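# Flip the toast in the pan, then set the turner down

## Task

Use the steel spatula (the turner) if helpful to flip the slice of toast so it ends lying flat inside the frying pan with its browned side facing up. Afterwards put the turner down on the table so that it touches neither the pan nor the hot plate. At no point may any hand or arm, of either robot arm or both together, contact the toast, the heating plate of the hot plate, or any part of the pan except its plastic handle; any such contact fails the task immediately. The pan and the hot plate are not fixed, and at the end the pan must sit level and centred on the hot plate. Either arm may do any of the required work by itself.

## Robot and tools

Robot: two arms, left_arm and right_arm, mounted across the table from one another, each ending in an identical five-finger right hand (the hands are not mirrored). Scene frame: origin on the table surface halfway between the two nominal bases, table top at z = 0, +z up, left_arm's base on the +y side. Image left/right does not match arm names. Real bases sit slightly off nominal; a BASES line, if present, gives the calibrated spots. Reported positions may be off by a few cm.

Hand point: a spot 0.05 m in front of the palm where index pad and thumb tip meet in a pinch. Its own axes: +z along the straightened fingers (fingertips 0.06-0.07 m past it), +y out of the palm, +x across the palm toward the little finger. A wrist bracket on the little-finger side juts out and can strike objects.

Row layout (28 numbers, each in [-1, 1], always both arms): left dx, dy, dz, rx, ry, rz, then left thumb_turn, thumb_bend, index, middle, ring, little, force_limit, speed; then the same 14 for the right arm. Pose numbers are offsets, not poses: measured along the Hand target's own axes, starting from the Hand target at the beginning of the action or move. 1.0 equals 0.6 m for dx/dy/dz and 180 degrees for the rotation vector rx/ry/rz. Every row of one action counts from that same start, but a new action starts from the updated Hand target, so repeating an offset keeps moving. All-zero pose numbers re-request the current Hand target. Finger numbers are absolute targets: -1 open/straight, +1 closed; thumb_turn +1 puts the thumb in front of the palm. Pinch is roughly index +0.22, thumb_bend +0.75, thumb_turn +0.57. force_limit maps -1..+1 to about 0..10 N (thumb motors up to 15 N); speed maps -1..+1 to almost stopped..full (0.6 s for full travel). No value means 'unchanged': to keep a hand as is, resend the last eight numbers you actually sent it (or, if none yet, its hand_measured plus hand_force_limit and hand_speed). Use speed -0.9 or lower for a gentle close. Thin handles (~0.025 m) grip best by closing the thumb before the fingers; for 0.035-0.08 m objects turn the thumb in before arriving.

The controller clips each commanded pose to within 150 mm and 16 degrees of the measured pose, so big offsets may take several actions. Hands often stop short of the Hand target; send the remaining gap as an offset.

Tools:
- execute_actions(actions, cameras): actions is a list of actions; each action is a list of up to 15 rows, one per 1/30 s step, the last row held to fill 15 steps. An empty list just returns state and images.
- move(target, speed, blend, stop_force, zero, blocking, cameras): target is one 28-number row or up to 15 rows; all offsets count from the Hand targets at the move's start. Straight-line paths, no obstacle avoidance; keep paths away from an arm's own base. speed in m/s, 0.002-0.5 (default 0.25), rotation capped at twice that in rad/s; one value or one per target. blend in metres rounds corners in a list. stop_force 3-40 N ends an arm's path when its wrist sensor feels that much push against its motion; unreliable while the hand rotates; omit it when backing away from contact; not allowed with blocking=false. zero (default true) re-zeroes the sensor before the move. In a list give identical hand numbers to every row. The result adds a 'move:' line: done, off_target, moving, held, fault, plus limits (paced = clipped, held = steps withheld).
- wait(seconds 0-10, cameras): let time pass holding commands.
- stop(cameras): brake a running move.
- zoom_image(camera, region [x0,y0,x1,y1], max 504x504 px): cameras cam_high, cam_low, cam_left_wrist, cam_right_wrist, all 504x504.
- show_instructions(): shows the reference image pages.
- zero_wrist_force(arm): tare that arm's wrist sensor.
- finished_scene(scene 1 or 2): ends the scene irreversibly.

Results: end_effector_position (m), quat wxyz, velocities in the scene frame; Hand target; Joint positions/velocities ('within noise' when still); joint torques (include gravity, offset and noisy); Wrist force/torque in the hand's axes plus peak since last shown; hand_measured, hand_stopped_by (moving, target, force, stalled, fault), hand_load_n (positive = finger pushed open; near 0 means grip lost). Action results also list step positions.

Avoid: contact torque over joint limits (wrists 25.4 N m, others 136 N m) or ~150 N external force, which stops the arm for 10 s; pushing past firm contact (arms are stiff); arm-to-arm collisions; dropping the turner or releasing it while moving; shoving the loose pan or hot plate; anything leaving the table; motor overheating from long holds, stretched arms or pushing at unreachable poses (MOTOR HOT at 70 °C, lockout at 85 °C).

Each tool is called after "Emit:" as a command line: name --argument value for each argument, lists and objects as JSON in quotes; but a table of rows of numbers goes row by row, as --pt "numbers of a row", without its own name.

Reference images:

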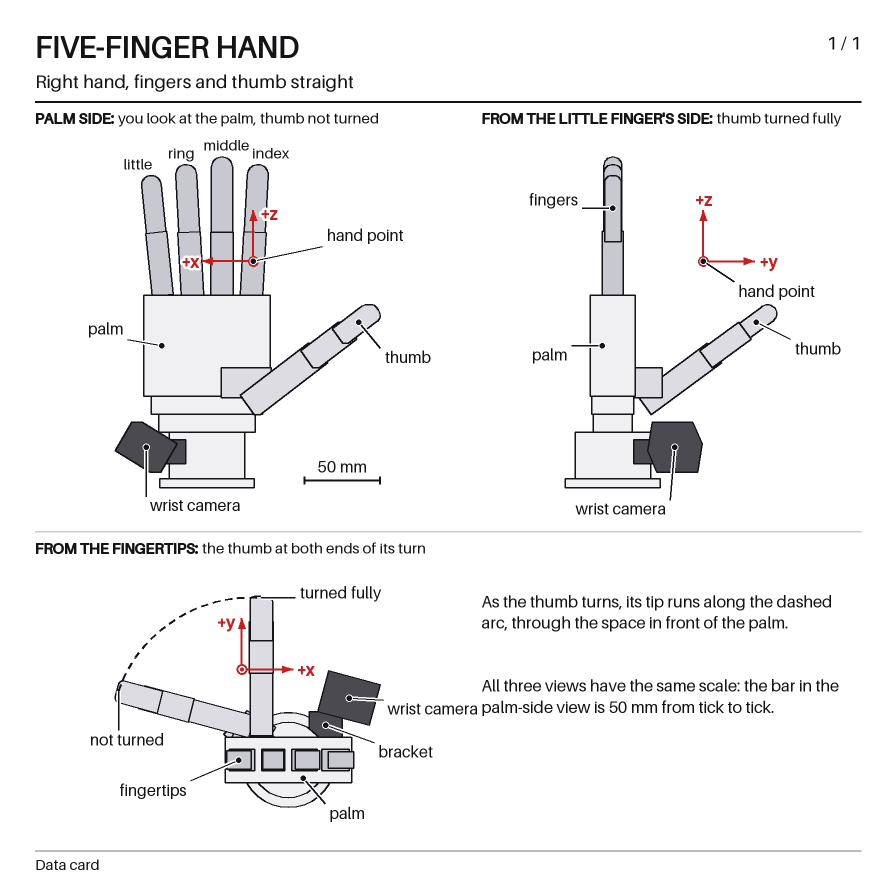

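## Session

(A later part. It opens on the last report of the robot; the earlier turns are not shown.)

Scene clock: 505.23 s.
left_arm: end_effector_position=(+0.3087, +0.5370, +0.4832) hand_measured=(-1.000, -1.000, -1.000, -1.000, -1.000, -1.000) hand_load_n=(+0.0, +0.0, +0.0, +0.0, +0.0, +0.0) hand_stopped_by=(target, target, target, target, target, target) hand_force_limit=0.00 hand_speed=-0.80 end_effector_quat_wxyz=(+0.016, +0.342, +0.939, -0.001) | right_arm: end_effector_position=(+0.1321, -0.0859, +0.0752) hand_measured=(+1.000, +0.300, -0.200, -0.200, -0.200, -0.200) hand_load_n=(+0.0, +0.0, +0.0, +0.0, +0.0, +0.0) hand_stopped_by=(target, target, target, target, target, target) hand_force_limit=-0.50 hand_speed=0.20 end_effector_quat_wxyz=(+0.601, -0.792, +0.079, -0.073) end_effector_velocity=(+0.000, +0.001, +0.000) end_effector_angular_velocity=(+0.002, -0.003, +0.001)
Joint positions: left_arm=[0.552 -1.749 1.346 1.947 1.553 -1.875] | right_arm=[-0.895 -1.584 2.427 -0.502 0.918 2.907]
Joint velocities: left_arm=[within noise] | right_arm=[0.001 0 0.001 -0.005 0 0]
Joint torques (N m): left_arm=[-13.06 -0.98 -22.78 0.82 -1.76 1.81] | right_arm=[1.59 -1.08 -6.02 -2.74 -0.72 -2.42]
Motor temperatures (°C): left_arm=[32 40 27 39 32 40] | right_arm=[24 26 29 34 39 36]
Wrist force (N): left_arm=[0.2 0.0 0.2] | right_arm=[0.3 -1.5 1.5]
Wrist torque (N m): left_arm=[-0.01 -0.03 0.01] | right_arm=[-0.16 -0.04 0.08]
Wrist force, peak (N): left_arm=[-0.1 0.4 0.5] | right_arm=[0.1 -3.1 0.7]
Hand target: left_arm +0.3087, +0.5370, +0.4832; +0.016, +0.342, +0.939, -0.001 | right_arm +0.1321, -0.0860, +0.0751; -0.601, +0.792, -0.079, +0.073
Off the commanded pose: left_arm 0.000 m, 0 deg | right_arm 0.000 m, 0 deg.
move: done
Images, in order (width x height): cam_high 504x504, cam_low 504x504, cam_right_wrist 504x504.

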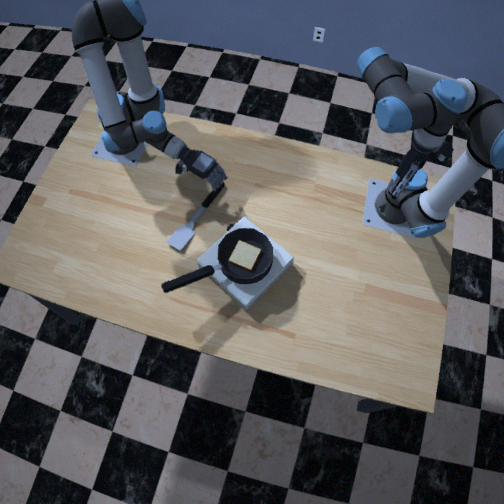

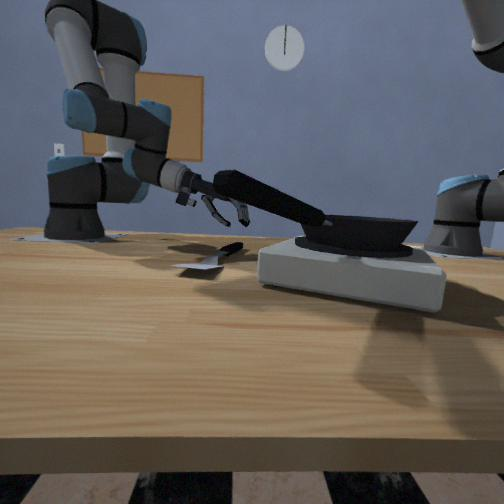

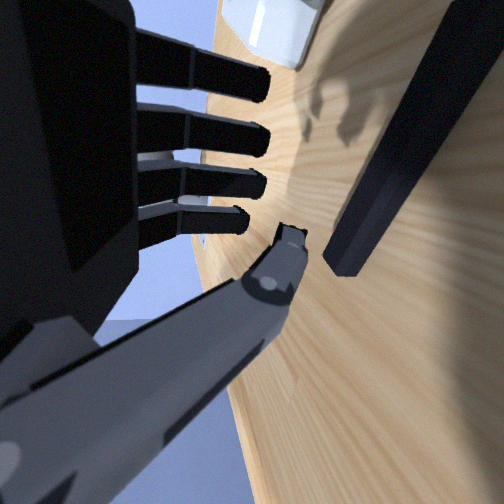

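Emit:
move --target '[0,0,0,0,0,0,-1,-1,-1,-1,-1,-1,0,-0.8,-0.0014,0.0642,0.0178,0,0,0,1,0.3,-0.3,-0.3,-0.3,-0.3,-0.5,0.2]' --cameras '["cam_high","cam_low","cam_right_wrist"]' --speed 0.1

Emit:
zoom_image --camera "cam_low" --region '[150, 180, 270, 300]'

Emit:
zoom_image --camera "cam_high" --region '[160, 120, 260, 220]'

Scene clock: 532.60 s.
left_arm: end_effector_position=(+0.3087, +0.5370, +0.4832) hand_measured=(-1.000, -1.000, -1.000, -1.000, -1.000, -1.000) hand_load_n=(+0.0, +0.0, +0.0, +0.0, +0.0, +0.0) hand_stopped_by=(target, target, target, target, target, target) hand_force_limit=0.00 hand_speed=-0.80 end_effector_quat_wxyz=(+0.016, +0.342, +0.939, -0.001) | right_arm: end_effector_position=(+0.1320, -0.0860, +0.0351) hand_measured=(+1.000, +0.300, -0.300, -0.300, -0.300, -0.300) hand_load_n=(+0.0, +0.0, +0.0, +0.5, +0.0, +0.0) hand_stopped_by=(target, target, target, target, target, target) hand_force_limit=-0.50 hand_speed=0.20 end_effector_quat_wxyz=(+0.601, -0.792, +0.079, -0.073)
Joint positions: left_arm=[0.552 -1.749 1.346 1.947 1.553 -1.875] | right_arm=[-0.895 -1.466 2.47 -0.662 0.918 2.907]
Joint velocities: within noise
Joint torques (N m): left_arm=[-12.65 -1.74 -23.72 0.85 -1.7 1.48] | right_arm=[7.13 -13.19 -21.42 -1.58 1.82 2.05]
Motor temperatures (°C): left_arm=[32 40 27 39 32 40] | right_arm=[24 26 29 34 39 36]
Wrist force (N): left_arm=[0.0 -0.2 0.3] | right_arm=[0.7 -1.6 1.7]
Wrist torque (N m): left_arm=[-0.05 0.00 0.00] | right_arm=[-0.19 -0.11 0.10]
Wrist force, peak (N): left_arm=[0.0 0.1 0.7] | right_arm=[0.2 -2.4 1.4]
Hand target: left_arm +0.3087, +0.5370, +0.4832; +0.016, +0.342, +0.939, -0.001 | right_arm +0.1321, -0.0859, +0.0351; -0.601, +0.792, -0.079, +0.073
Off the commanded pose: left_arm 0.000 m, 0 deg | right_arm 0.000 m, 0 deg.
move: done
Images, in order (width x height): cam_high 504x504, cam_low 504x504, cam_right_wrist 504x504.

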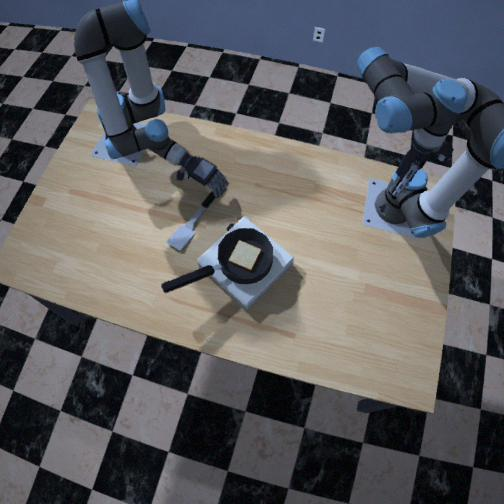

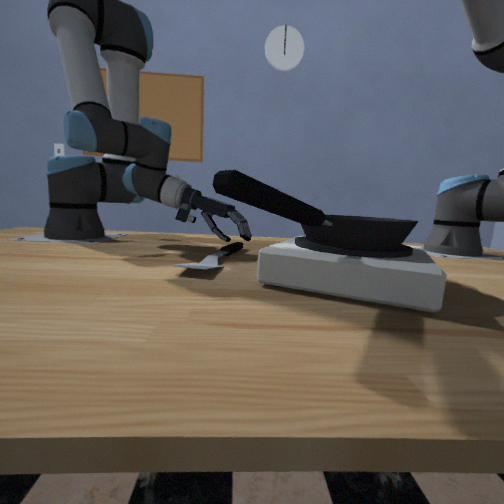

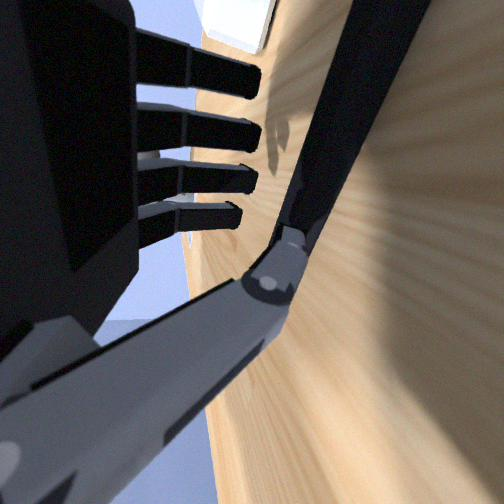

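Scaled by 4.200.

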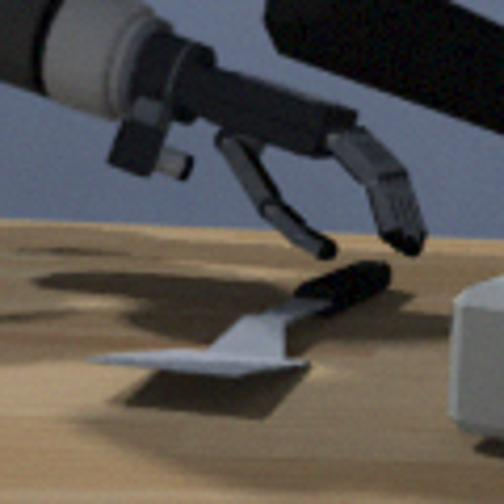

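Scaled by 5.040.

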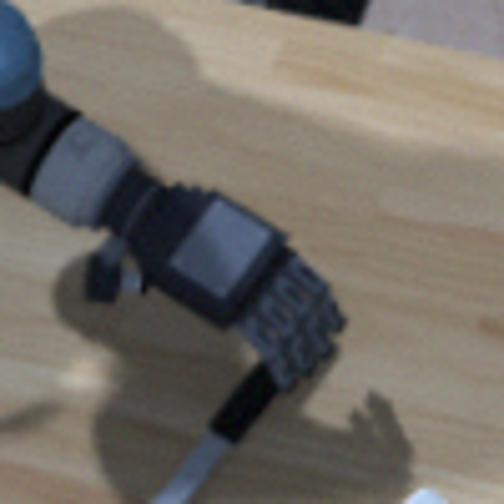

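Emit:
move --target '[0,0,0,0,0,0,-1,-1,-1,-1,-1,-1,0,-0.8,0.0295,0.0241,0.0067,0,0,0,1,0.3,-0.3,-0.3,-0.3,-0.3,-0.5,0.2]' --cameras '["cam_high","cam_low","cam_right_wrist"]' --speed 0.1

Emit:
zoom_image --camera "cam_low" --region '[190, 200, 260, 270]'

Emit:
zoom_image --camera "cam_high" --region '[160, 120, 260, 220]'

Scene clock: 553.10 s.
left_arm: end_effector_position=(+0.3087, +0.5370, +0.4832) hand_measured=(-1.000, -1.000, -1.000, -1.000, -1.000, -1.000) hand_load_n=(+0.0, +0.0, +0.0, +0.0, +0.0, +0.0) hand_stopped_by=(target, target, target, target, target, target) hand_force_limit=0.00 hand_speed=-0.80 end_effector_quat_wxyz=(+0.016, +0.342, +0.939, -0.001) | right_arm: end_effector_position=(+0.1497, -0.0898, +0.0205) hand_measured=(+1.000, +0.300, -0.300, -0.300, -0.300, -0.300) hand_load_n=(+0.0, +0.0, +0.0, +0.0, +0.0, +0.0) hand_stopped_by=(target, target, target, target, target, target) hand_force_limit=-0.50 hand_speed=0.20 end_effector_quat_wxyz=(+0.601, -0.792, +0.079, -0.073)
Joint positions: left_arm=[0.552 -1.749 1.346 1.947 1.553 -1.875] | right_arm=[-0.956 -1.406 2.469 -0.704 0.861 2.88]
Joint velocities: within noise
Joint torques (N m): left_arm=[-12.83 -0.58 -23.85 0.9 -1.55 1.57] | right_arm=[7.22 -30.82 -18.14 2.31 1.38 2.83]
Motor temperatures (°C): left_arm=[32 40 27 39 32 40] | right_arm=[24 26 29 34 39 36]
Wrist force (N): left_arm=[-0.1 0.0 0.1] | right_arm=[0.4 -1.6 1.5]
Wrist torque (N m): left_arm=[0.00 0.01 -0.01] | right_arm=[-0.19 -0.07 0.07]
Wrist force, peak (N): left_arm=[0.1 -0.1 0.6] | right_arm=[0.3 -1.6 1.9]
Hand target: left_arm +0.3087, +0.5370, +0.4832; +0.016, +0.342, +0.939, -0.001 | right_arm +0.1497, -0.0898, +0.0205; -0.601, +0.792, -0.079, +0.073
Off the commanded pose: left_arm 0.000 m, 0 deg | right_arm 0.000 m, 0 deg.
move: done
Images, in order (width x height): cam_high 504x504, cam_low 504x504, cam_right_wrist 504x504.

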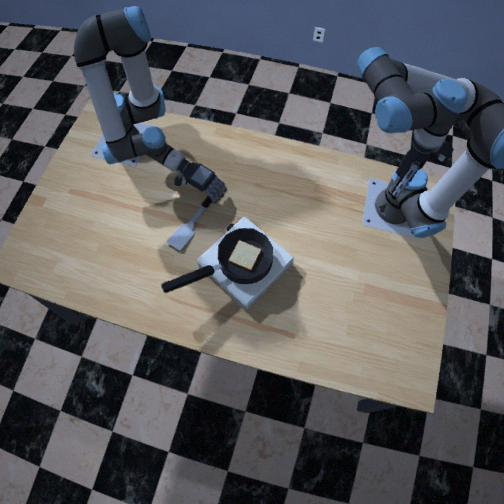

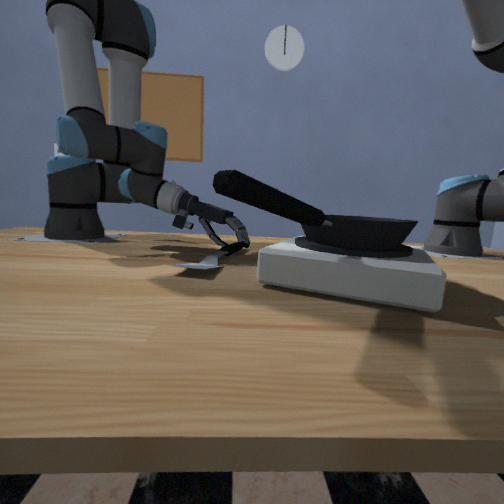

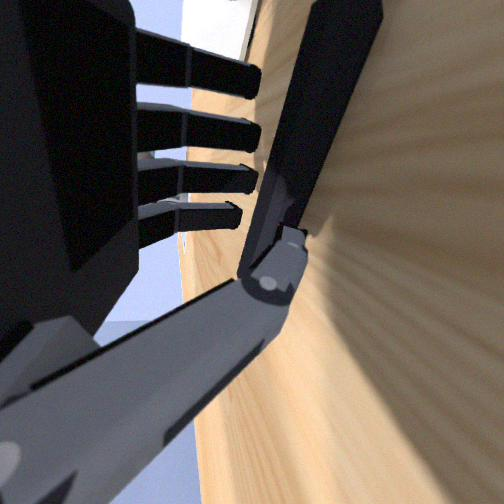

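Scaled by 7.200.

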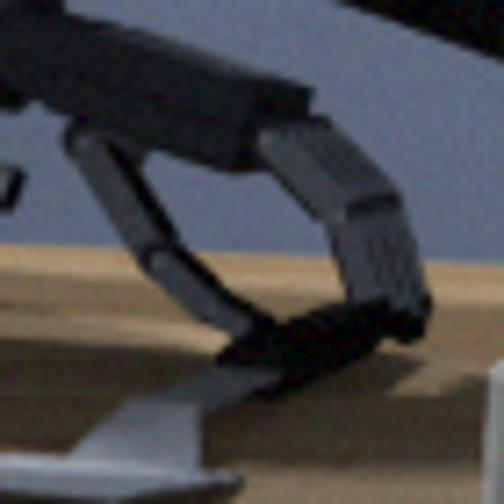

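Scaled by 5.040.

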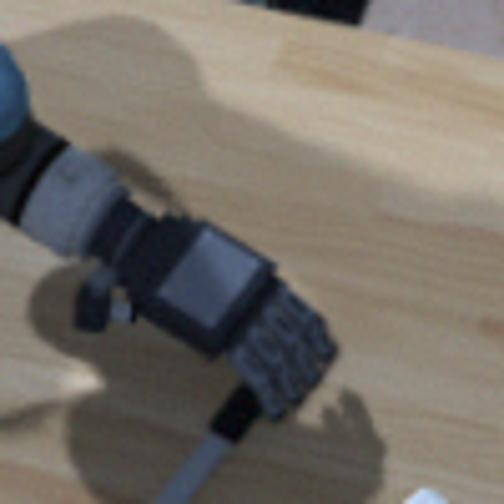

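Emit:
move --target '[0,0,0,0,0,0,-1,-1,-1,-1,-1,-1,0,-0.8,-0.0003,0.0128,0.0036,0,0,0,1,0.3,-0.3,-0.3,-0.3,-0.3,-0.5,0.2]' --cameras '["cam_low","cam_right_wrist"]' --speed 0.03 --stop_force 4

Emit:
zoom_image --camera "cam_low" --region '[190, 200, 260, 270]'

Scene clock: 562.93 s.
left_arm: end_effector_position=(+0.3087, +0.5370, +0.4832) hand_measured=(-1.000, -1.000, -1.000, -1.000, -1.000, -1.000) hand_load_n=(+0.0, +0.0, +0.0, +0.0, +0.5, +0.0) hand_stopped_by=(target, target, target, target, target, target) hand_force_limit=0.00 hand_speed=-0.80 end_effector_quat_wxyz=(+0.016, +0.342, +0.939, -0.001) | right_arm: end_effector_position=(+0.1497, -0.0897, +0.0144) hand_measured=(+1.000, +0.302, -0.300, -0.300, -0.300, -0.300) hand_load_n=(+0.0, -2.0, +0.0, +0.0, +0.0, -0.5) hand_stopped_by=(target, target, target, target, target, target) hand_force_limit=-0.50 hand_speed=0.20 end_effector_quat_wxyz=(+0.601, -0.792, +0.079, -0.073)
Joint positions: left_arm=[0.552 -1.749 1.346 1.947 1.553 -1.875] | right_arm=[-0.956 -1.386 2.473 -0.729 0.861 2.88]
Joint velocities: within noise
Joint torques (N m): left_arm=[-11.49 -1.53 -21.64 0.82 -1.83 1.73] | right_arm=[-2.27 -22.11 -18.82 -2.42 1.16 1.96]
Motor temperatures (°C): left_arm=[32 40 27 39 32 40] | right_arm=[24 26 29 34 39 36]
Wrist force (N): left_arm=[0.1 -0.5 0.2] | right_arm=[0.3 -3.6 1.1]
Wrist torque (N m): left_arm=[-0.08 -0.01 -0.02] | right_arm=[-0.17 -0.05 0.06]
Wrist force, peak (N): left_arm=[0.2 -0.1 0.6] | right_arm=[0.6 -10.3 -5.9]
Hand target: left_arm +0.3087, +0.5370, +0.4832; +0.016, +0.342, +0.939, -0.001 | right_arm +0.1497, -0.0897, +0.0144; -0.601, +0.792, -0.079, +0.073 (not the last commanded pose)
Off the commanded pose: left_arm 0.000 m, 0 deg | right_arm 0.002 m, 0 deg.
move: contact (right_arm)
Images, in order (width x height): cam_low 504x504, cam_right_wrist 504x504.

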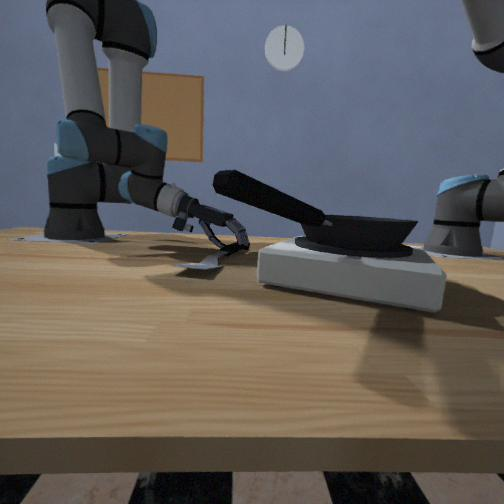

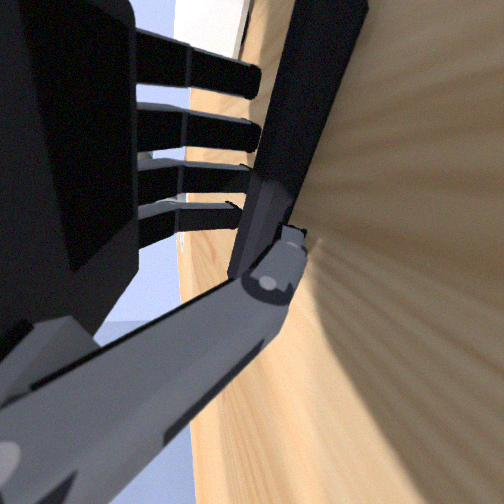

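Scaled by 7.200.

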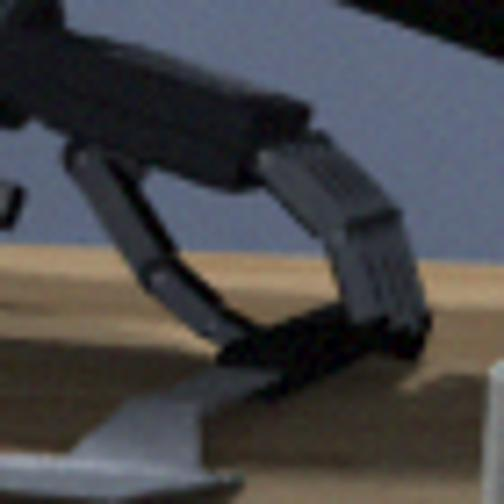

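Emit:
move --target '[0,0,0,0,0,0,-1,-1,-1,-1,-1,-1,0,-0.8,0.0001,-0.0048,-0.0013,0,0,0,1,0.55,-0.3,-0.3,-0.3,-0.3,-0.8,-0.7]' --cameras '["cam_low","cam_right_wrist"]' --speed 0.03

Emit:
zoom_image --camera "cam_low" --region '[190, 200, 260, 270]'

Scene clock: 574.93 s.
left_arm: end_effector_position=(+0.3087, +0.5370, +0.4832) hand_measured=(-1.000, -1.000, -1.000, -1.000, -1.000, -1.000) hand_load_n=(+0.0, +0.0, +0.0, +0.0, +0.0, +0.0) hand_stopped_by=(target, target, target, target, target, target) hand_force_limit=0.00 hand_speed=-0.80 end_effector_quat_wxyz=(+0.016, +0.342, +0.939, -0.001) | right_arm: end_effector_position=(+0.1497, -0.0897, +0.0174) hand_measured=(+1.000, +0.550, -0.300, -0.300, -0.300, -0.300) hand_load_n=(+0.5, +0.5, +0.0, +0.0, +0.0, +0.0) hand_stopped_by=(target, target, target, target, target, target) hand_force_limit=-0.80 hand_speed=-0.70 end_effector_quat_wxyz=(+0.601, -0.792, +0.079, -0.073)
Joint positions: left_arm=[0.552 -1.749 1.346 1.947 1.553 -1.875] | right_arm=[-0.956 -1.396 2.471 -0.716 0.862 2.881]
Joint velocities: within noise
Joint torques (N m): left_arm=[-11.99 -1.05 -23.76 0.86 -1.71 1.68] | right_arm=[6.8 -5.1 -13.06 -2.73 1.73 2.47]
Motor temperatures (°C): left_arm=[32 40 27 39 32 40] | right_arm=[24 26 29 34 39 36]
Wrist force (N): left_arm=[-0.2 0.1 0.3] | right_arm=[0.1 -1.3 1.2]
Wrist torque (N m): left_arm=[0.01 0.03 -0.02] | right_arm=[-0.14 -0.02 0.07]
Wrist force, peak (N): left_arm=[-0.5 0.0 0.4] | right_arm=[0.4 -4.2 1.1]
Hand target: left_arm +0.3087, +0.5370, +0.4832; +0.016, +0.342, +0.939, -0.001 | right_arm +0.1497, -0.0897, +0.0174; -0.601, +0.792, -0.079, +0.073
Off the commanded pose: left_arm 0.000 m, 0 deg | right_arm 0.000 m, 0 deg.
move: done
Images, in order (width x height): cam_low 504x504, cam_right_wrist 504x504.

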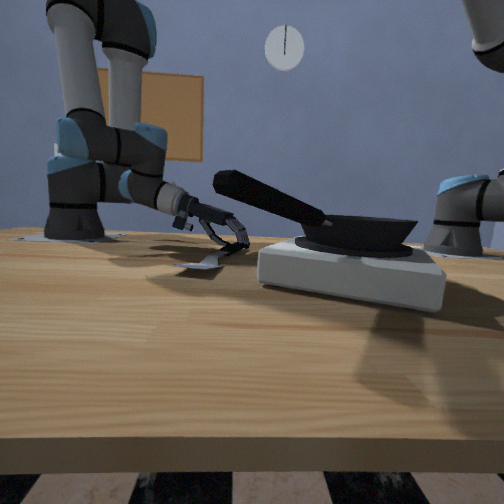

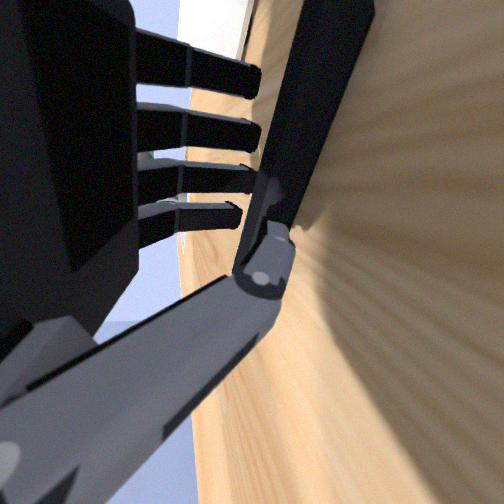

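Scaled by 7.200.

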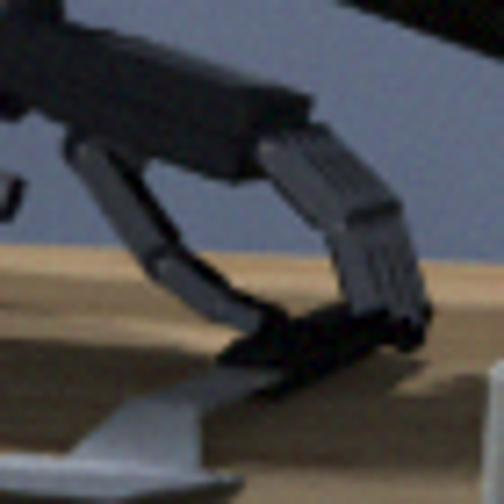

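Emit:
move --target '[0,0,0,0,0,0,-1,-1,-1,-1,-1,-1,0,-0.8,-0.0003,0.0144,0.004,0,0,0,1,0.55,-0.3,-0.3,-0.3,-0.3,-0.8,-0.7]' --cameras '["cam_low","cam_right_wrist"]' --speed 0.02 --stop_force 4

Emit:
zoom_image --camera "cam_low" --region '[190, 200, 260, 270]'

Scene clock: 583.40 s.
left_arm: end_effector_position=(+0.3087, +0.5370, +0.4832) hand_measured=(-1.000, -1.000, -1.000, -1.000, -1.000, -1.000) hand_load_n=(+0.0, +0.0, +0.0, +0.0, +0.0, +0.0) hand_stopped_by=(target, target, target, target, target, target) hand_force_limit=0.00 hand_speed=-0.80 end_effector_quat_wxyz=(+0.016, +0.342, +0.939, -0.001) | right_arm: end_effector_position=(+0.1497, -0.0897, +0.0083) hand_measured=(+1.000, +0.552, -0.300, -0.300, -0.300, -0.300) hand_load_n=(+0.0, -2.0, +0.0, +0.0, +0.0, +0.0) hand_stopped_by=(target, target, target, target, target, target) hand_force_limit=-0.80 hand_speed=-0.70 end_effector_quat_wxyz=(+0.601, -0.792, +0.079, -0.073)
Joint positions: left_arm=[0.552 -1.749 1.346 1.947 1.553 -1.875] | right_arm=[-0.956 -1.365 2.477 -0.753 0.862 2.881]
Joint velocities: within noise
Joint torques (N m): left_arm=[-12.57 -1.85 -24.04 0.95 -1.86 1.64] | right_arm=[6.79 -30.3 -10.21 2.42 1.46 -1.16]
Motor temperatures (°C): left_arm=[31 39 27 39 32 40] | right_arm=[24 26 29 34 39 36]
Wrist force (N): left_arm=[0.1 0.2 0.2] | right_arm=[0.4 -4.8 -1.0]
Wrist torque (N m): left_arm=[0.02 -0.02 0.01] | right_arm=[-0.21 -0.03 0.05]
Wrist force, peak (N): left_arm=[0.3 -0.2 0.6] | right_arm=[0.1 -5.4 -2.3]
Hand target: left_arm +0.3087, +0.5370, +0.4832; +0.016, +0.342, +0.939, -0.001 | right_arm +0.1497, -0.0897, +0.0083; -0.601, +0.792, -0.079, +0.073
Off the commanded pose: left_arm 0.000 m, 0 deg | right_arm 0.000 m, 0 deg.
move: contact (right_arm)
Images, in order (width x height): cam_low 504x504, cam_right_wrist 504x504.

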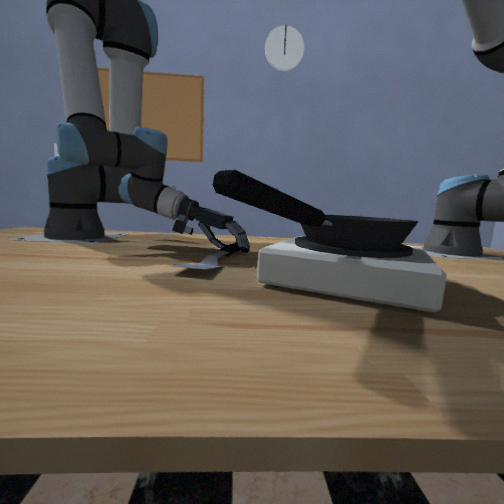

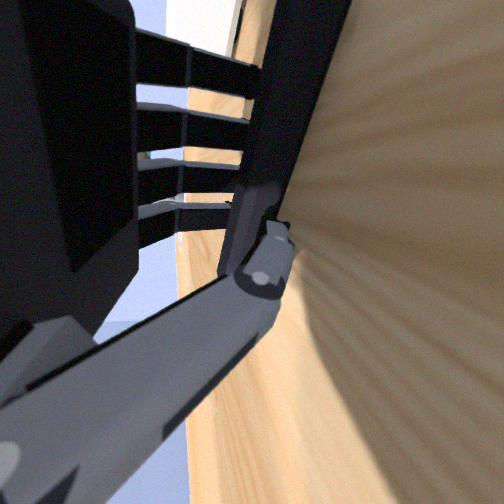

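Scaled by 7.200.

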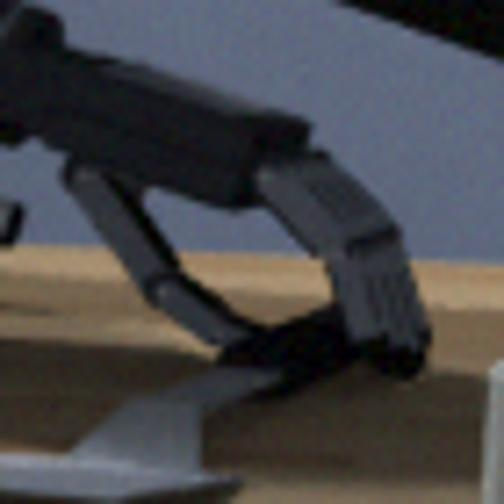

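Emit:
move --target '[0,0,0,0,0,0,-1,-1,-1,-1,-1,-1,0,-0.8,0.0001,-0.0032,-0.0009,0,0,0,1,0.55,0.3,0.3,0.3,0.3,-0.6,-0.85]' --cameras '["cam_low","cam_right_wrist"]' --speed 0.02

Emit:
wait --seconds 2 --cameras '["cam_low","cam_right_wrist"]'

Emit:
zoom_image --camera "cam_low" --region '[190, 200, 260, 270]'

Scene clock: 592.70 s.
left_arm: end_effector_position=(+0.3087, +0.5370, +0.4832) hand_measured=(-1.000, -1.000, -1.000, -1.000, -1.000, -1.000) hand_load_n=(-0.5, +0.0, +0.0, +0.0, +0.0, +0.0) hand_stopped_by=(target, target, target, target, target, target) hand_force_limit=0.00 hand_speed=-0.80 end_effector_quat_wxyz=(+0.016, +0.342, +0.939, -0.001) | right_arm: end_effector_position=(+0.1497, -0.0897, +0.0103) hand_measured=(+1.000, +0.548, -0.134, -0.276, -0.086, -0.060) hand_load_n=(+0.5, +1.5, +1.0, +0.0, +1.5, +2.0) hand_stopped_by=(target, target, force, force, force, force) hand_force_limit=-0.60 hand_speed=-0.85 end_effector_quat_wxyz=(+0.601, -0.792, +0.079, -0.073)
Joint positions: left_arm=[0.552 -1.749 1.346 1.947 1.553 -1.875] | right_arm=[-0.956 -1.372 2.475 -0.745 0.861 2.88]
Joint velocities: within noise
Joint torques (N m): left_arm=[-11.44 -1.05 -23.26 0.87 -1.89 1.4] | right_arm=[-6.61 -3.42 -14.26 -2.21 -1.89 -1.9]
Motor temperatures (°C): left_arm=[31 39 27 39 32 40] | right_arm=[24 26 29 34 39 36]
Wrist force (N): left_arm=[0.0 0.0 0.1] | right_arm=[0.5 -4.9 -0.2]
Wrist torque (N m): left_arm=[0.00 0.01 -0.02] | right_arm=[-0.14 -0.13 -0.06]
Wrist force, peak (N): left_arm=[0.2 -0.2 0.6] | right_arm=[0.7 -5.6 -0.6]
Hand target: left_arm +0.3087, +0.5370, +0.4832; +0.016, +0.342, +0.939, -0.001 | right_arm +0.1497, -0.0897, +0.0103; -0.601, +0.792, -0.079, +0.073
Off the commanded pose: left_arm 0.000 m, 0 deg | right_arm 0.000 m, 0 deg.
move: done
Images, in order (width x height): cam_low 504x504, cam_right_wrist 504x504.

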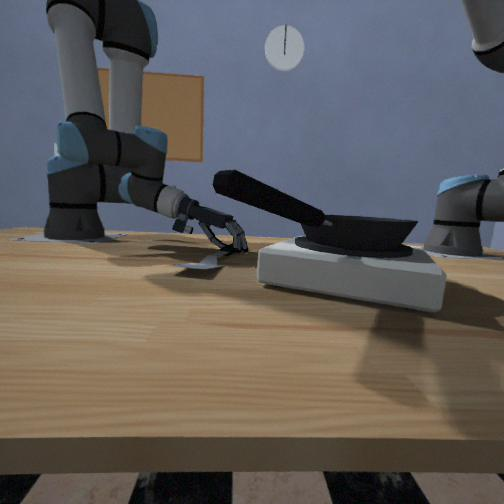

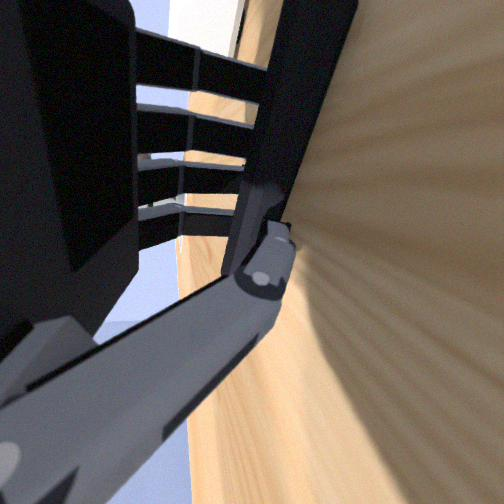

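Scene clock: 594.70 s.
left_arm: end_effector_position=(+0.3087, +0.5370, +0.4832) hand_measured=(-1.000, -1.000, -1.000, -1.000, -1.000, -1.000) hand_load_n=(+0.0, +0.0, +0.0, +0.0, +0.0, +0.0) hand_stopped_by=(target, target, target, target, target, target) hand_force_limit=0.00 hand_speed=-0.80 end_effector_quat_wxyz=(+0.016, +0.342, +0.939, -0.001) | right_arm: end_effector_position=(+0.1497, -0.0897, +0.0103) hand_measured=(+1.000, +0.548, -0.134, -0.276, -0.086, -0.060) hand_load_n=(+0.5, +1.0, +1.0, +0.0, +2.0, +2.0) hand_stopped_by=(target, target, force, force, force, force) hand_force_limit=-0.60 hand_speed=-0.85 end_effector_quat_wxyz=(+0.601, -0.792, +0.079, -0.073)
Joint positions: left_arm=[0.552 -1.749 1.346 1.947 1.553 -1.875] | right_arm=[-0.956 -1.372 2.476 -0.745 0.861 2.88]
Joint velocities: within noise
Joint torques (N m): left_arm=[-12.59 -2.12 -23.02 0.85 -1.74 1.47] | right_arm=[-6.39 -3.23 -0.74 -1.42 -0.93 -1.71]
Motor temperatures (°C): left_arm=[31 39 27 39 32 40] | right_arm=[24 26 29 34 39 36]
Wrist force (N): left_arm=[0.0 -0.2 0.0] | right_arm=[0.6 -5.7 -0.8]
Wrist torque (N m): left_arm=[-0.03 0.02 -0.02] | right_arm=[-0.10 -0.11 -0.08]
Wrist force, peak (N): left_arm=[0.0 -0.1 0.5] | right_arm=[0.8 -6.7 -1.0]
Hand target: left_arm +0.3087, +0.5370, +0.4832; +0.016, +0.342, +0.939, -0.001 | right_arm +0.1497, -0.0897, +0.0103; -0.601, +0.792, -0.079, +0.073
Off the commanded pose: left_arm 0.000 m, 0 deg | right_arm 0.000 m, 0 deg.
wait: 2.00 s; at rest by 0.17 s
Images, in order (width x height): cam_low 504x504, cam_right_wrist 504x504.

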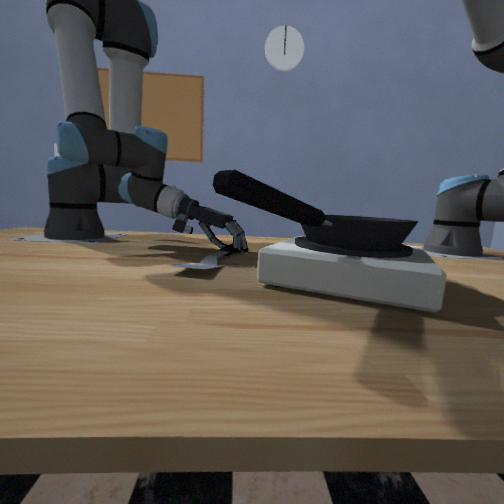

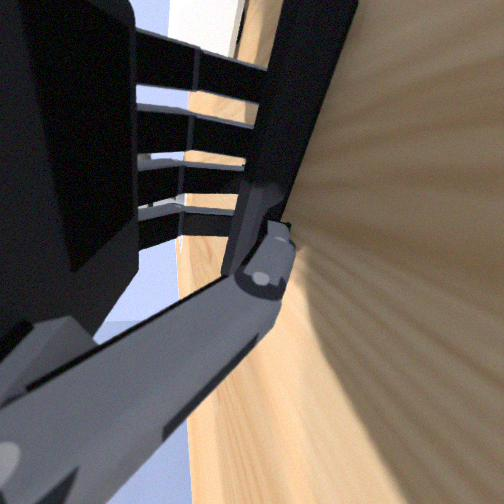

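Scaled by 7.200.

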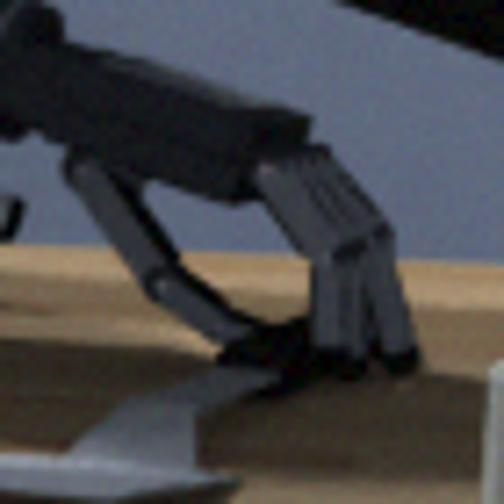

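Emit:
move --target '[0,0,0,0,0,0,-1,-1,-1,-1,-1,-1,0,-0.8,0.0002,-0.0064,-0.0018,0,0,0,1,0.56,0.3,0.3,0.3,0.3,-0.4,-0.85]' --cameras '["cam_low","cam_right_wrist"]' --speed 0.02

Emit:
move --target '[0,0,0,0,0,0,-1,-1,-1,-1,-1,-1,0,-0.8,0,0,0,0,0,0,1,0.8,0.32,0.32,0.32,0.32,-0.3,-0.85]' --cameras '["cam_low","cam_right_wrist"]' --speed 0.02

Emit:
zoom_image --camera "cam_low" --region '[190, 200, 260, 270]'

Scene clock: 604.63 s.
left_arm: end_effector_position=(+0.3087, +0.5370, +0.4832) hand_measured=(-1.000, -1.000, -1.000, -1.000, -1.000, -1.000) hand_load_n=(+0.0, +0.0, +0.0, +0.0, +0.0, +0.0) hand_stopped_by=(target, target, target, target, target, target) hand_force_limit=0.00 hand_speed=-0.80 end_effector_quat_wxyz=(+0.016, +0.342, +0.939, -0.001) | right_arm: end_effector_position=(+0.1497, -0.0898, +0.0144) hand_measured=(+1.000, +0.554, -0.134, -0.276, -0.086, -0.060) hand_load_n=(+1.0, +3.5, +1.5, +0.0, +1.0, +0.5) hand_stopped_by=(target, target, force, force, force, force) hand_force_limit=-0.40 hand_speed=-0.85 end_effector_quat_wxyz=(+0.601, -0.792, +0.079, -0.073)
Joint positions: left_arm=[0.552 -1.749 1.346 1.947 1.553 -1.875] | right_arm=[-0.956 -1.386 2.473 -0.729 0.861 2.88]
Joint velocities: within noise
Joint torques (N m): left_arm=[-12.36 -1.36 -22.67 1.03 -1.57 1.37] | right_arm=[-7.17 -6.95 -16.92 -2.23 -2.5 -2.03]
Motor temperatures (°C): left_arm=[31 39 27 39 32 40] | right_arm=[24 26 29 34 39 36]
Wrist force (N): left_arm=[-0.1 -0.3 -0.1] | right_arm=[0.4 -0.6 1.5]
Wrist torque (N m): left_arm=[-0.04 0.02 -0.03] | right_arm=[-0.15 -0.03 0.13]
Wrist force, peak (N): left_arm=[-0.3 -0.6 -0.1] | right_arm=[0.8 -6.4 -1.1]
Hand target: left_arm +0.3087, +0.5370, +0.4832; +0.016, +0.342, +0.939, -0.001 | right_arm +0.1497, -0.0898, +0.0143; -0.601, +0.792, -0.079, +0.073
Off the commanded pose: left_arm 0.000 m, 0 deg | right_arm 0.000 m, 0 deg.
move: done
Images, in order (width x height): cam_low 504x504, cam_right_wrist 504x504.

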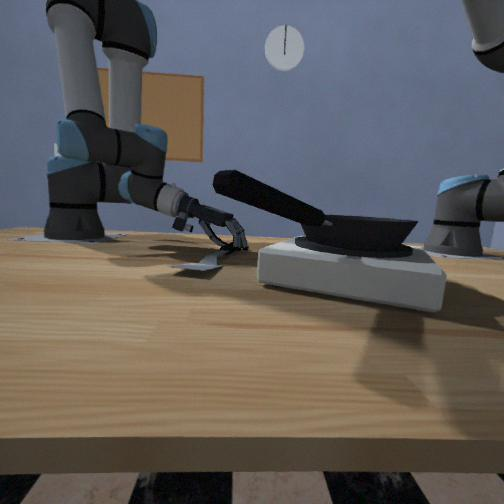

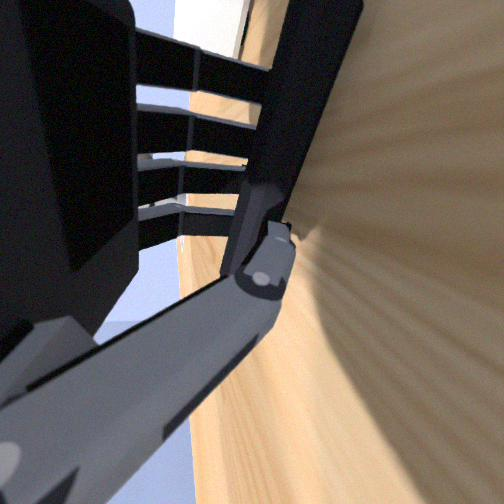

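Scene clock: 605.67 s.
left_arm: end_effector_position=(+0.3087, +0.5370, +0.4832) hand_measured=(-1.000, -1.000, -1.000, -1.000, -1.000, -1.000) hand_load_n=(+0.0, +0.0, +0.0, +0.0, +0.0, +0.0) hand_stopped_by=(target, target, target, target, target, target) hand_force_limit=0.00 hand_speed=-0.80 end_effector_quat_wxyz=(+0.016, +0.342, +0.939, -0.001) | right_arm: end_effector_position=(+0.1498, -0.0898, +0.0143) hand_measured=(+1.000, +0.550, -0.120, -0.086, -0.062, -0.020) hand_load_n=(+4.5, +8.5, +4.0, +4.0, +1.5, +3.5) hand_stopped_by=(target, force, force, force, force, force) hand_force_limit=-0.30 hand_speed=-0.85 end_effector_quat_wxyz=(+0.601, -0.792, +0.079, -0.073)
Joint positions: left_arm=[0.552 -1.749 1.346 1.947 1.553 -1.875] | right_arm=[-0.956 -1.385 2.473 -0.729 0.861 2.88]
Joint velocities: within noise
Joint torques (N m): left_arm=[-12.72 -0.79 -23.12 0.91 -1.65 1.43] | right_arm=[-5.85 -4.59 -2.32 -2.49 -1.28 -1.93]
Motor temperatures (°C): left_arm=[31 39 27 39 32 40] | right_arm=[24 26 29 34 39 36]
Wrist force (N): left_arm=[-0.1 0.1 0.4] | right_arm=[0.1 -1.2 1.4]
Wrist torque (N m): left_arm=[-0.01 0.01 -0.01] | right_arm=[-0.17 -0.07 0.01]
Wrist force, peak (N): left_arm=[0.3 0.4 -0.1] | right_arm=[0.6 -1.7 2.0]
Hand target: left_arm +0.3087, +0.5370, +0.4832; +0.016, +0.342, +0.939, -0.001 | right_arm +0.1497, -0.0898, +0.0143; -0.601, +0.792, -0.079, +0.073
Off the commanded pose: left_arm 0.000 m, 0 deg | right_arm 0.000 m, 0 deg.
move: done
Images, in order (width x height): cam_low 504x504, cam_right_wrist 504x504.

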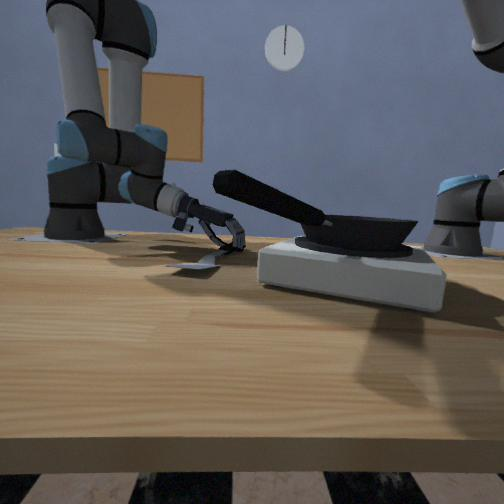

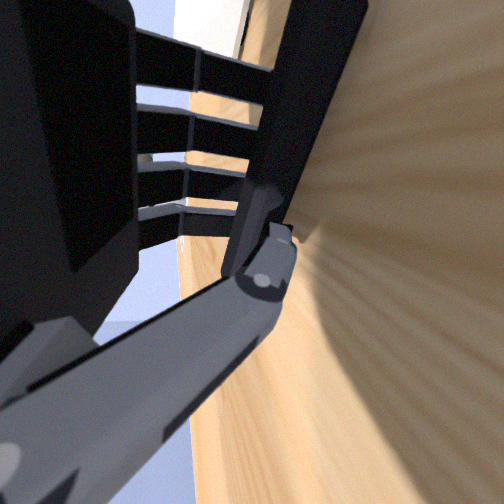

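Scaled by 7.200.

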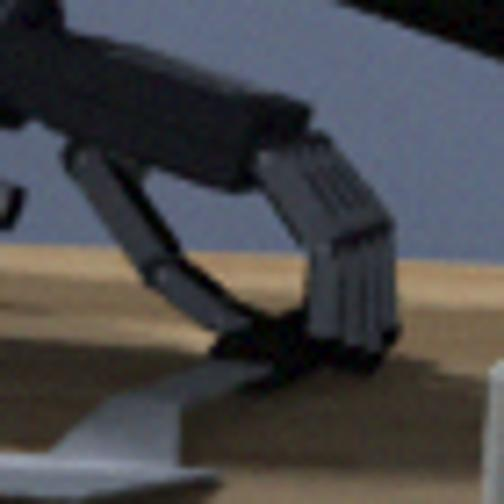

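Emit:
move --target '[0,0,0,0,0,0,-1,-1,-1,-1,-1,-1,0,-0.8,0,0,0,0,0,0,1,0.82,0.36,0.36,0.36,0.36,0.2,-0.85]' --cameras '[]' --speed 0.02

Emit:
move --target '[0,0,0,0,0,0,-1,-1,-1,-1,-1,-1,0,-0.8,0.0018,-0.0803,-0.0223,0,0,0,1,0.82,0.36,0.36,0.36,0.36,0.2,-0.85]' --cameras '["cam_low","cam_right_wrist","cam_high"]' --speed 0.05

Emit:
zoom_image --camera "cam_low" --region '[170, 180, 270, 280]'

Scene clock: 615.83 s.
left_arm: end_effector_position=(+0.3087, +0.5370, +0.4832) hand_measured=(-1.000, -1.000, -1.000, -1.000, -1.000, -1.000) hand_load_n=(+0.5, +0.0, +0.0, +0.0, +0.0, +0.0) hand_stopped_by=(target, target, target, target, target, target) hand_force_limit=0.00 hand_speed=-0.80 end_effector_quat_wxyz=(+0.016, +0.342, +0.939, -0.001) | right_arm: end_effector_position=(+0.1497, -0.0898, +0.0143) hand_measured=(+1.000, +0.542, -0.098, -0.072, -0.040, +0.002) hand_load_n=(+5.0, +14.5, +7.5, +4.0, +6.0, +6.0) hand_stopped_by=(target, force, force, force, force, force) hand_force_limit=0.20 hand_speed=-0.85 end_effector_quat_wxyz=(+0.601, -0.792, +0.079, -0.073)
Joint positions: left_arm=[0.552 -1.749 1.346 1.947 1.553 -1.875] | right_arm=[-0.956 -1.385 2.473 -0.729 0.861 2.88]
Joint velocities: within noise
Joint torques (N m): left_arm=[-10.85 -0.67 -23.73 0.74 -1.59 1.33] | right_arm=[-0.05 -6.07 -2.36 -1.8 1.3 -0.84]
Motor temperatures (°C): left_arm=[31 39 27 39 32 40] | right_arm=[24 26 29 34 39 36]
Wrist force (N): left_arm=[0.0 0.3 0.4] | right_arm=[0.8 -2.7 2.0]
Wrist torque (N m): left_arm=[0.02 0.01 0.00] | right_arm=[-0.26 -0.12 -0.30]
Wrist force, peak (N): left_arm=[-0.1 0.3 0.4] | right_arm=[1.2 -3.4 1.5]
Hand target: left_arm +0.3087, +0.5370, +0.4832; +0.016, +0.342, +0.939, -0.001 | right_arm +0.1497, -0.0898, +0.0143; -0.601, +0.792, -0.079, +0.073
Off the commanded pose: left_arm 0.000 m, 0 deg | right_arm 0.000 m, 0 deg.
move: done
No camera images: "cameras" was empty.

Scene clock: 617.23 s.
left_arm: end_effector_position=(+0.3087, +0.5370, +0.4832) hand_measured=(-1.000, -1.000, -1.000, -1.000, -1.000, -1.000) hand_load_n=(+0.0, +0.0, +0.0, +0.0, +0.0, +0.0) hand_stopped_by=(target, target, target, target, target, target) hand_force_limit=0.00 hand_speed=-0.80 end_effector_quat_wxyz=(+0.016, +0.342, +0.939, -0.001) | right_arm: end_effector_position=(+0.1498, -0.0898, +0.0644) hand_measured=(+1.000, +0.542, -0.098, -0.072, -0.040, +0.002) hand_load_n=(+5.5, +16.0, +8.0, +4.0, +4.5, +3.0) hand_stopped_by=(target, force, force, force, force, force) hand_force_limit=0.20 hand_speed=-0.85 end_effector_quat_wxyz=(+0.601, -0.792, +0.079, -0.074)
Joint positions: left_arm=[0.552 -1.749 1.346 1.947 1.553 -1.875] | right_arm=[-0.956 -1.54 2.428 -0.53 0.861 2.88]
Joint velocities: within noise
Joint torques (N m): left_arm=[-11.87 -1.44 -23.75 1.15 -1.64 1.37] | right_arm=[-6.46 -6.31 -4.2 -2.02 -2.16 -2.71]
Motor temperatures (°C): left_arm=[31 39 27 39 32 40] | right_arm=[24 26 29 34 39 36]
Wrist force (N): left_arm=[-0.1 0.0 0.4] | right_arm=[0.6 0.3 1.9]
Wrist torque (N m): left_arm=[-0.02 0.02 -0.01] | right_arm=[-0.13 -0.17 0.32]
Wrist force, peak (N): left_arm=[0.0 0.1 0.6] | right_arm=[0.7 -3.1 1.7]
Hand target: left_arm +0.3087, +0.5370, +0.4832; +0.016, +0.342, +0.939, -0.001 | right_arm +0.1498, -0.0898, +0.0643; -0.601, +0.792, -0.079, +0.073
Off the commanded pose: left_arm 0.000 m, 0 deg | right_arm 0.000 m, 0 deg.
move: done
Images, in order (width x height): cam_high 504x504, cam_low 504x504, cam_right_wrist 504x504.

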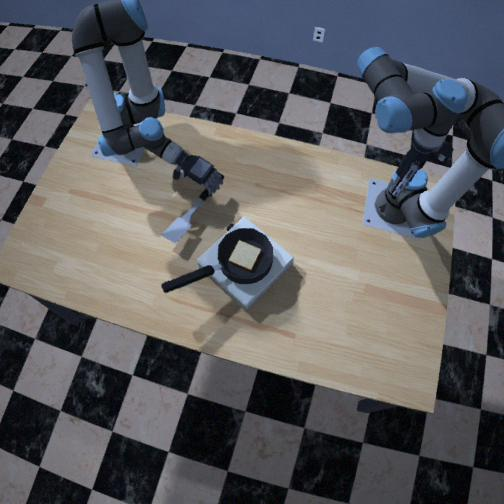

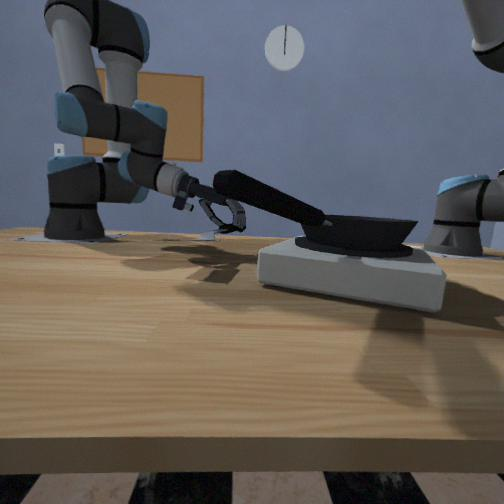

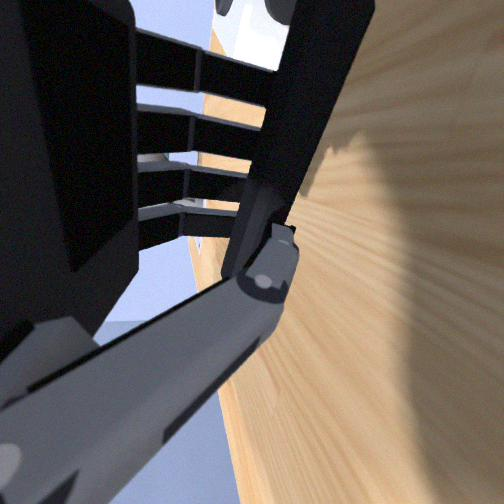

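Scaled by 5.040.

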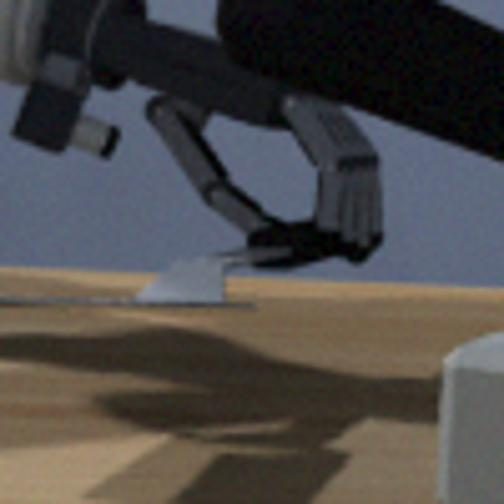

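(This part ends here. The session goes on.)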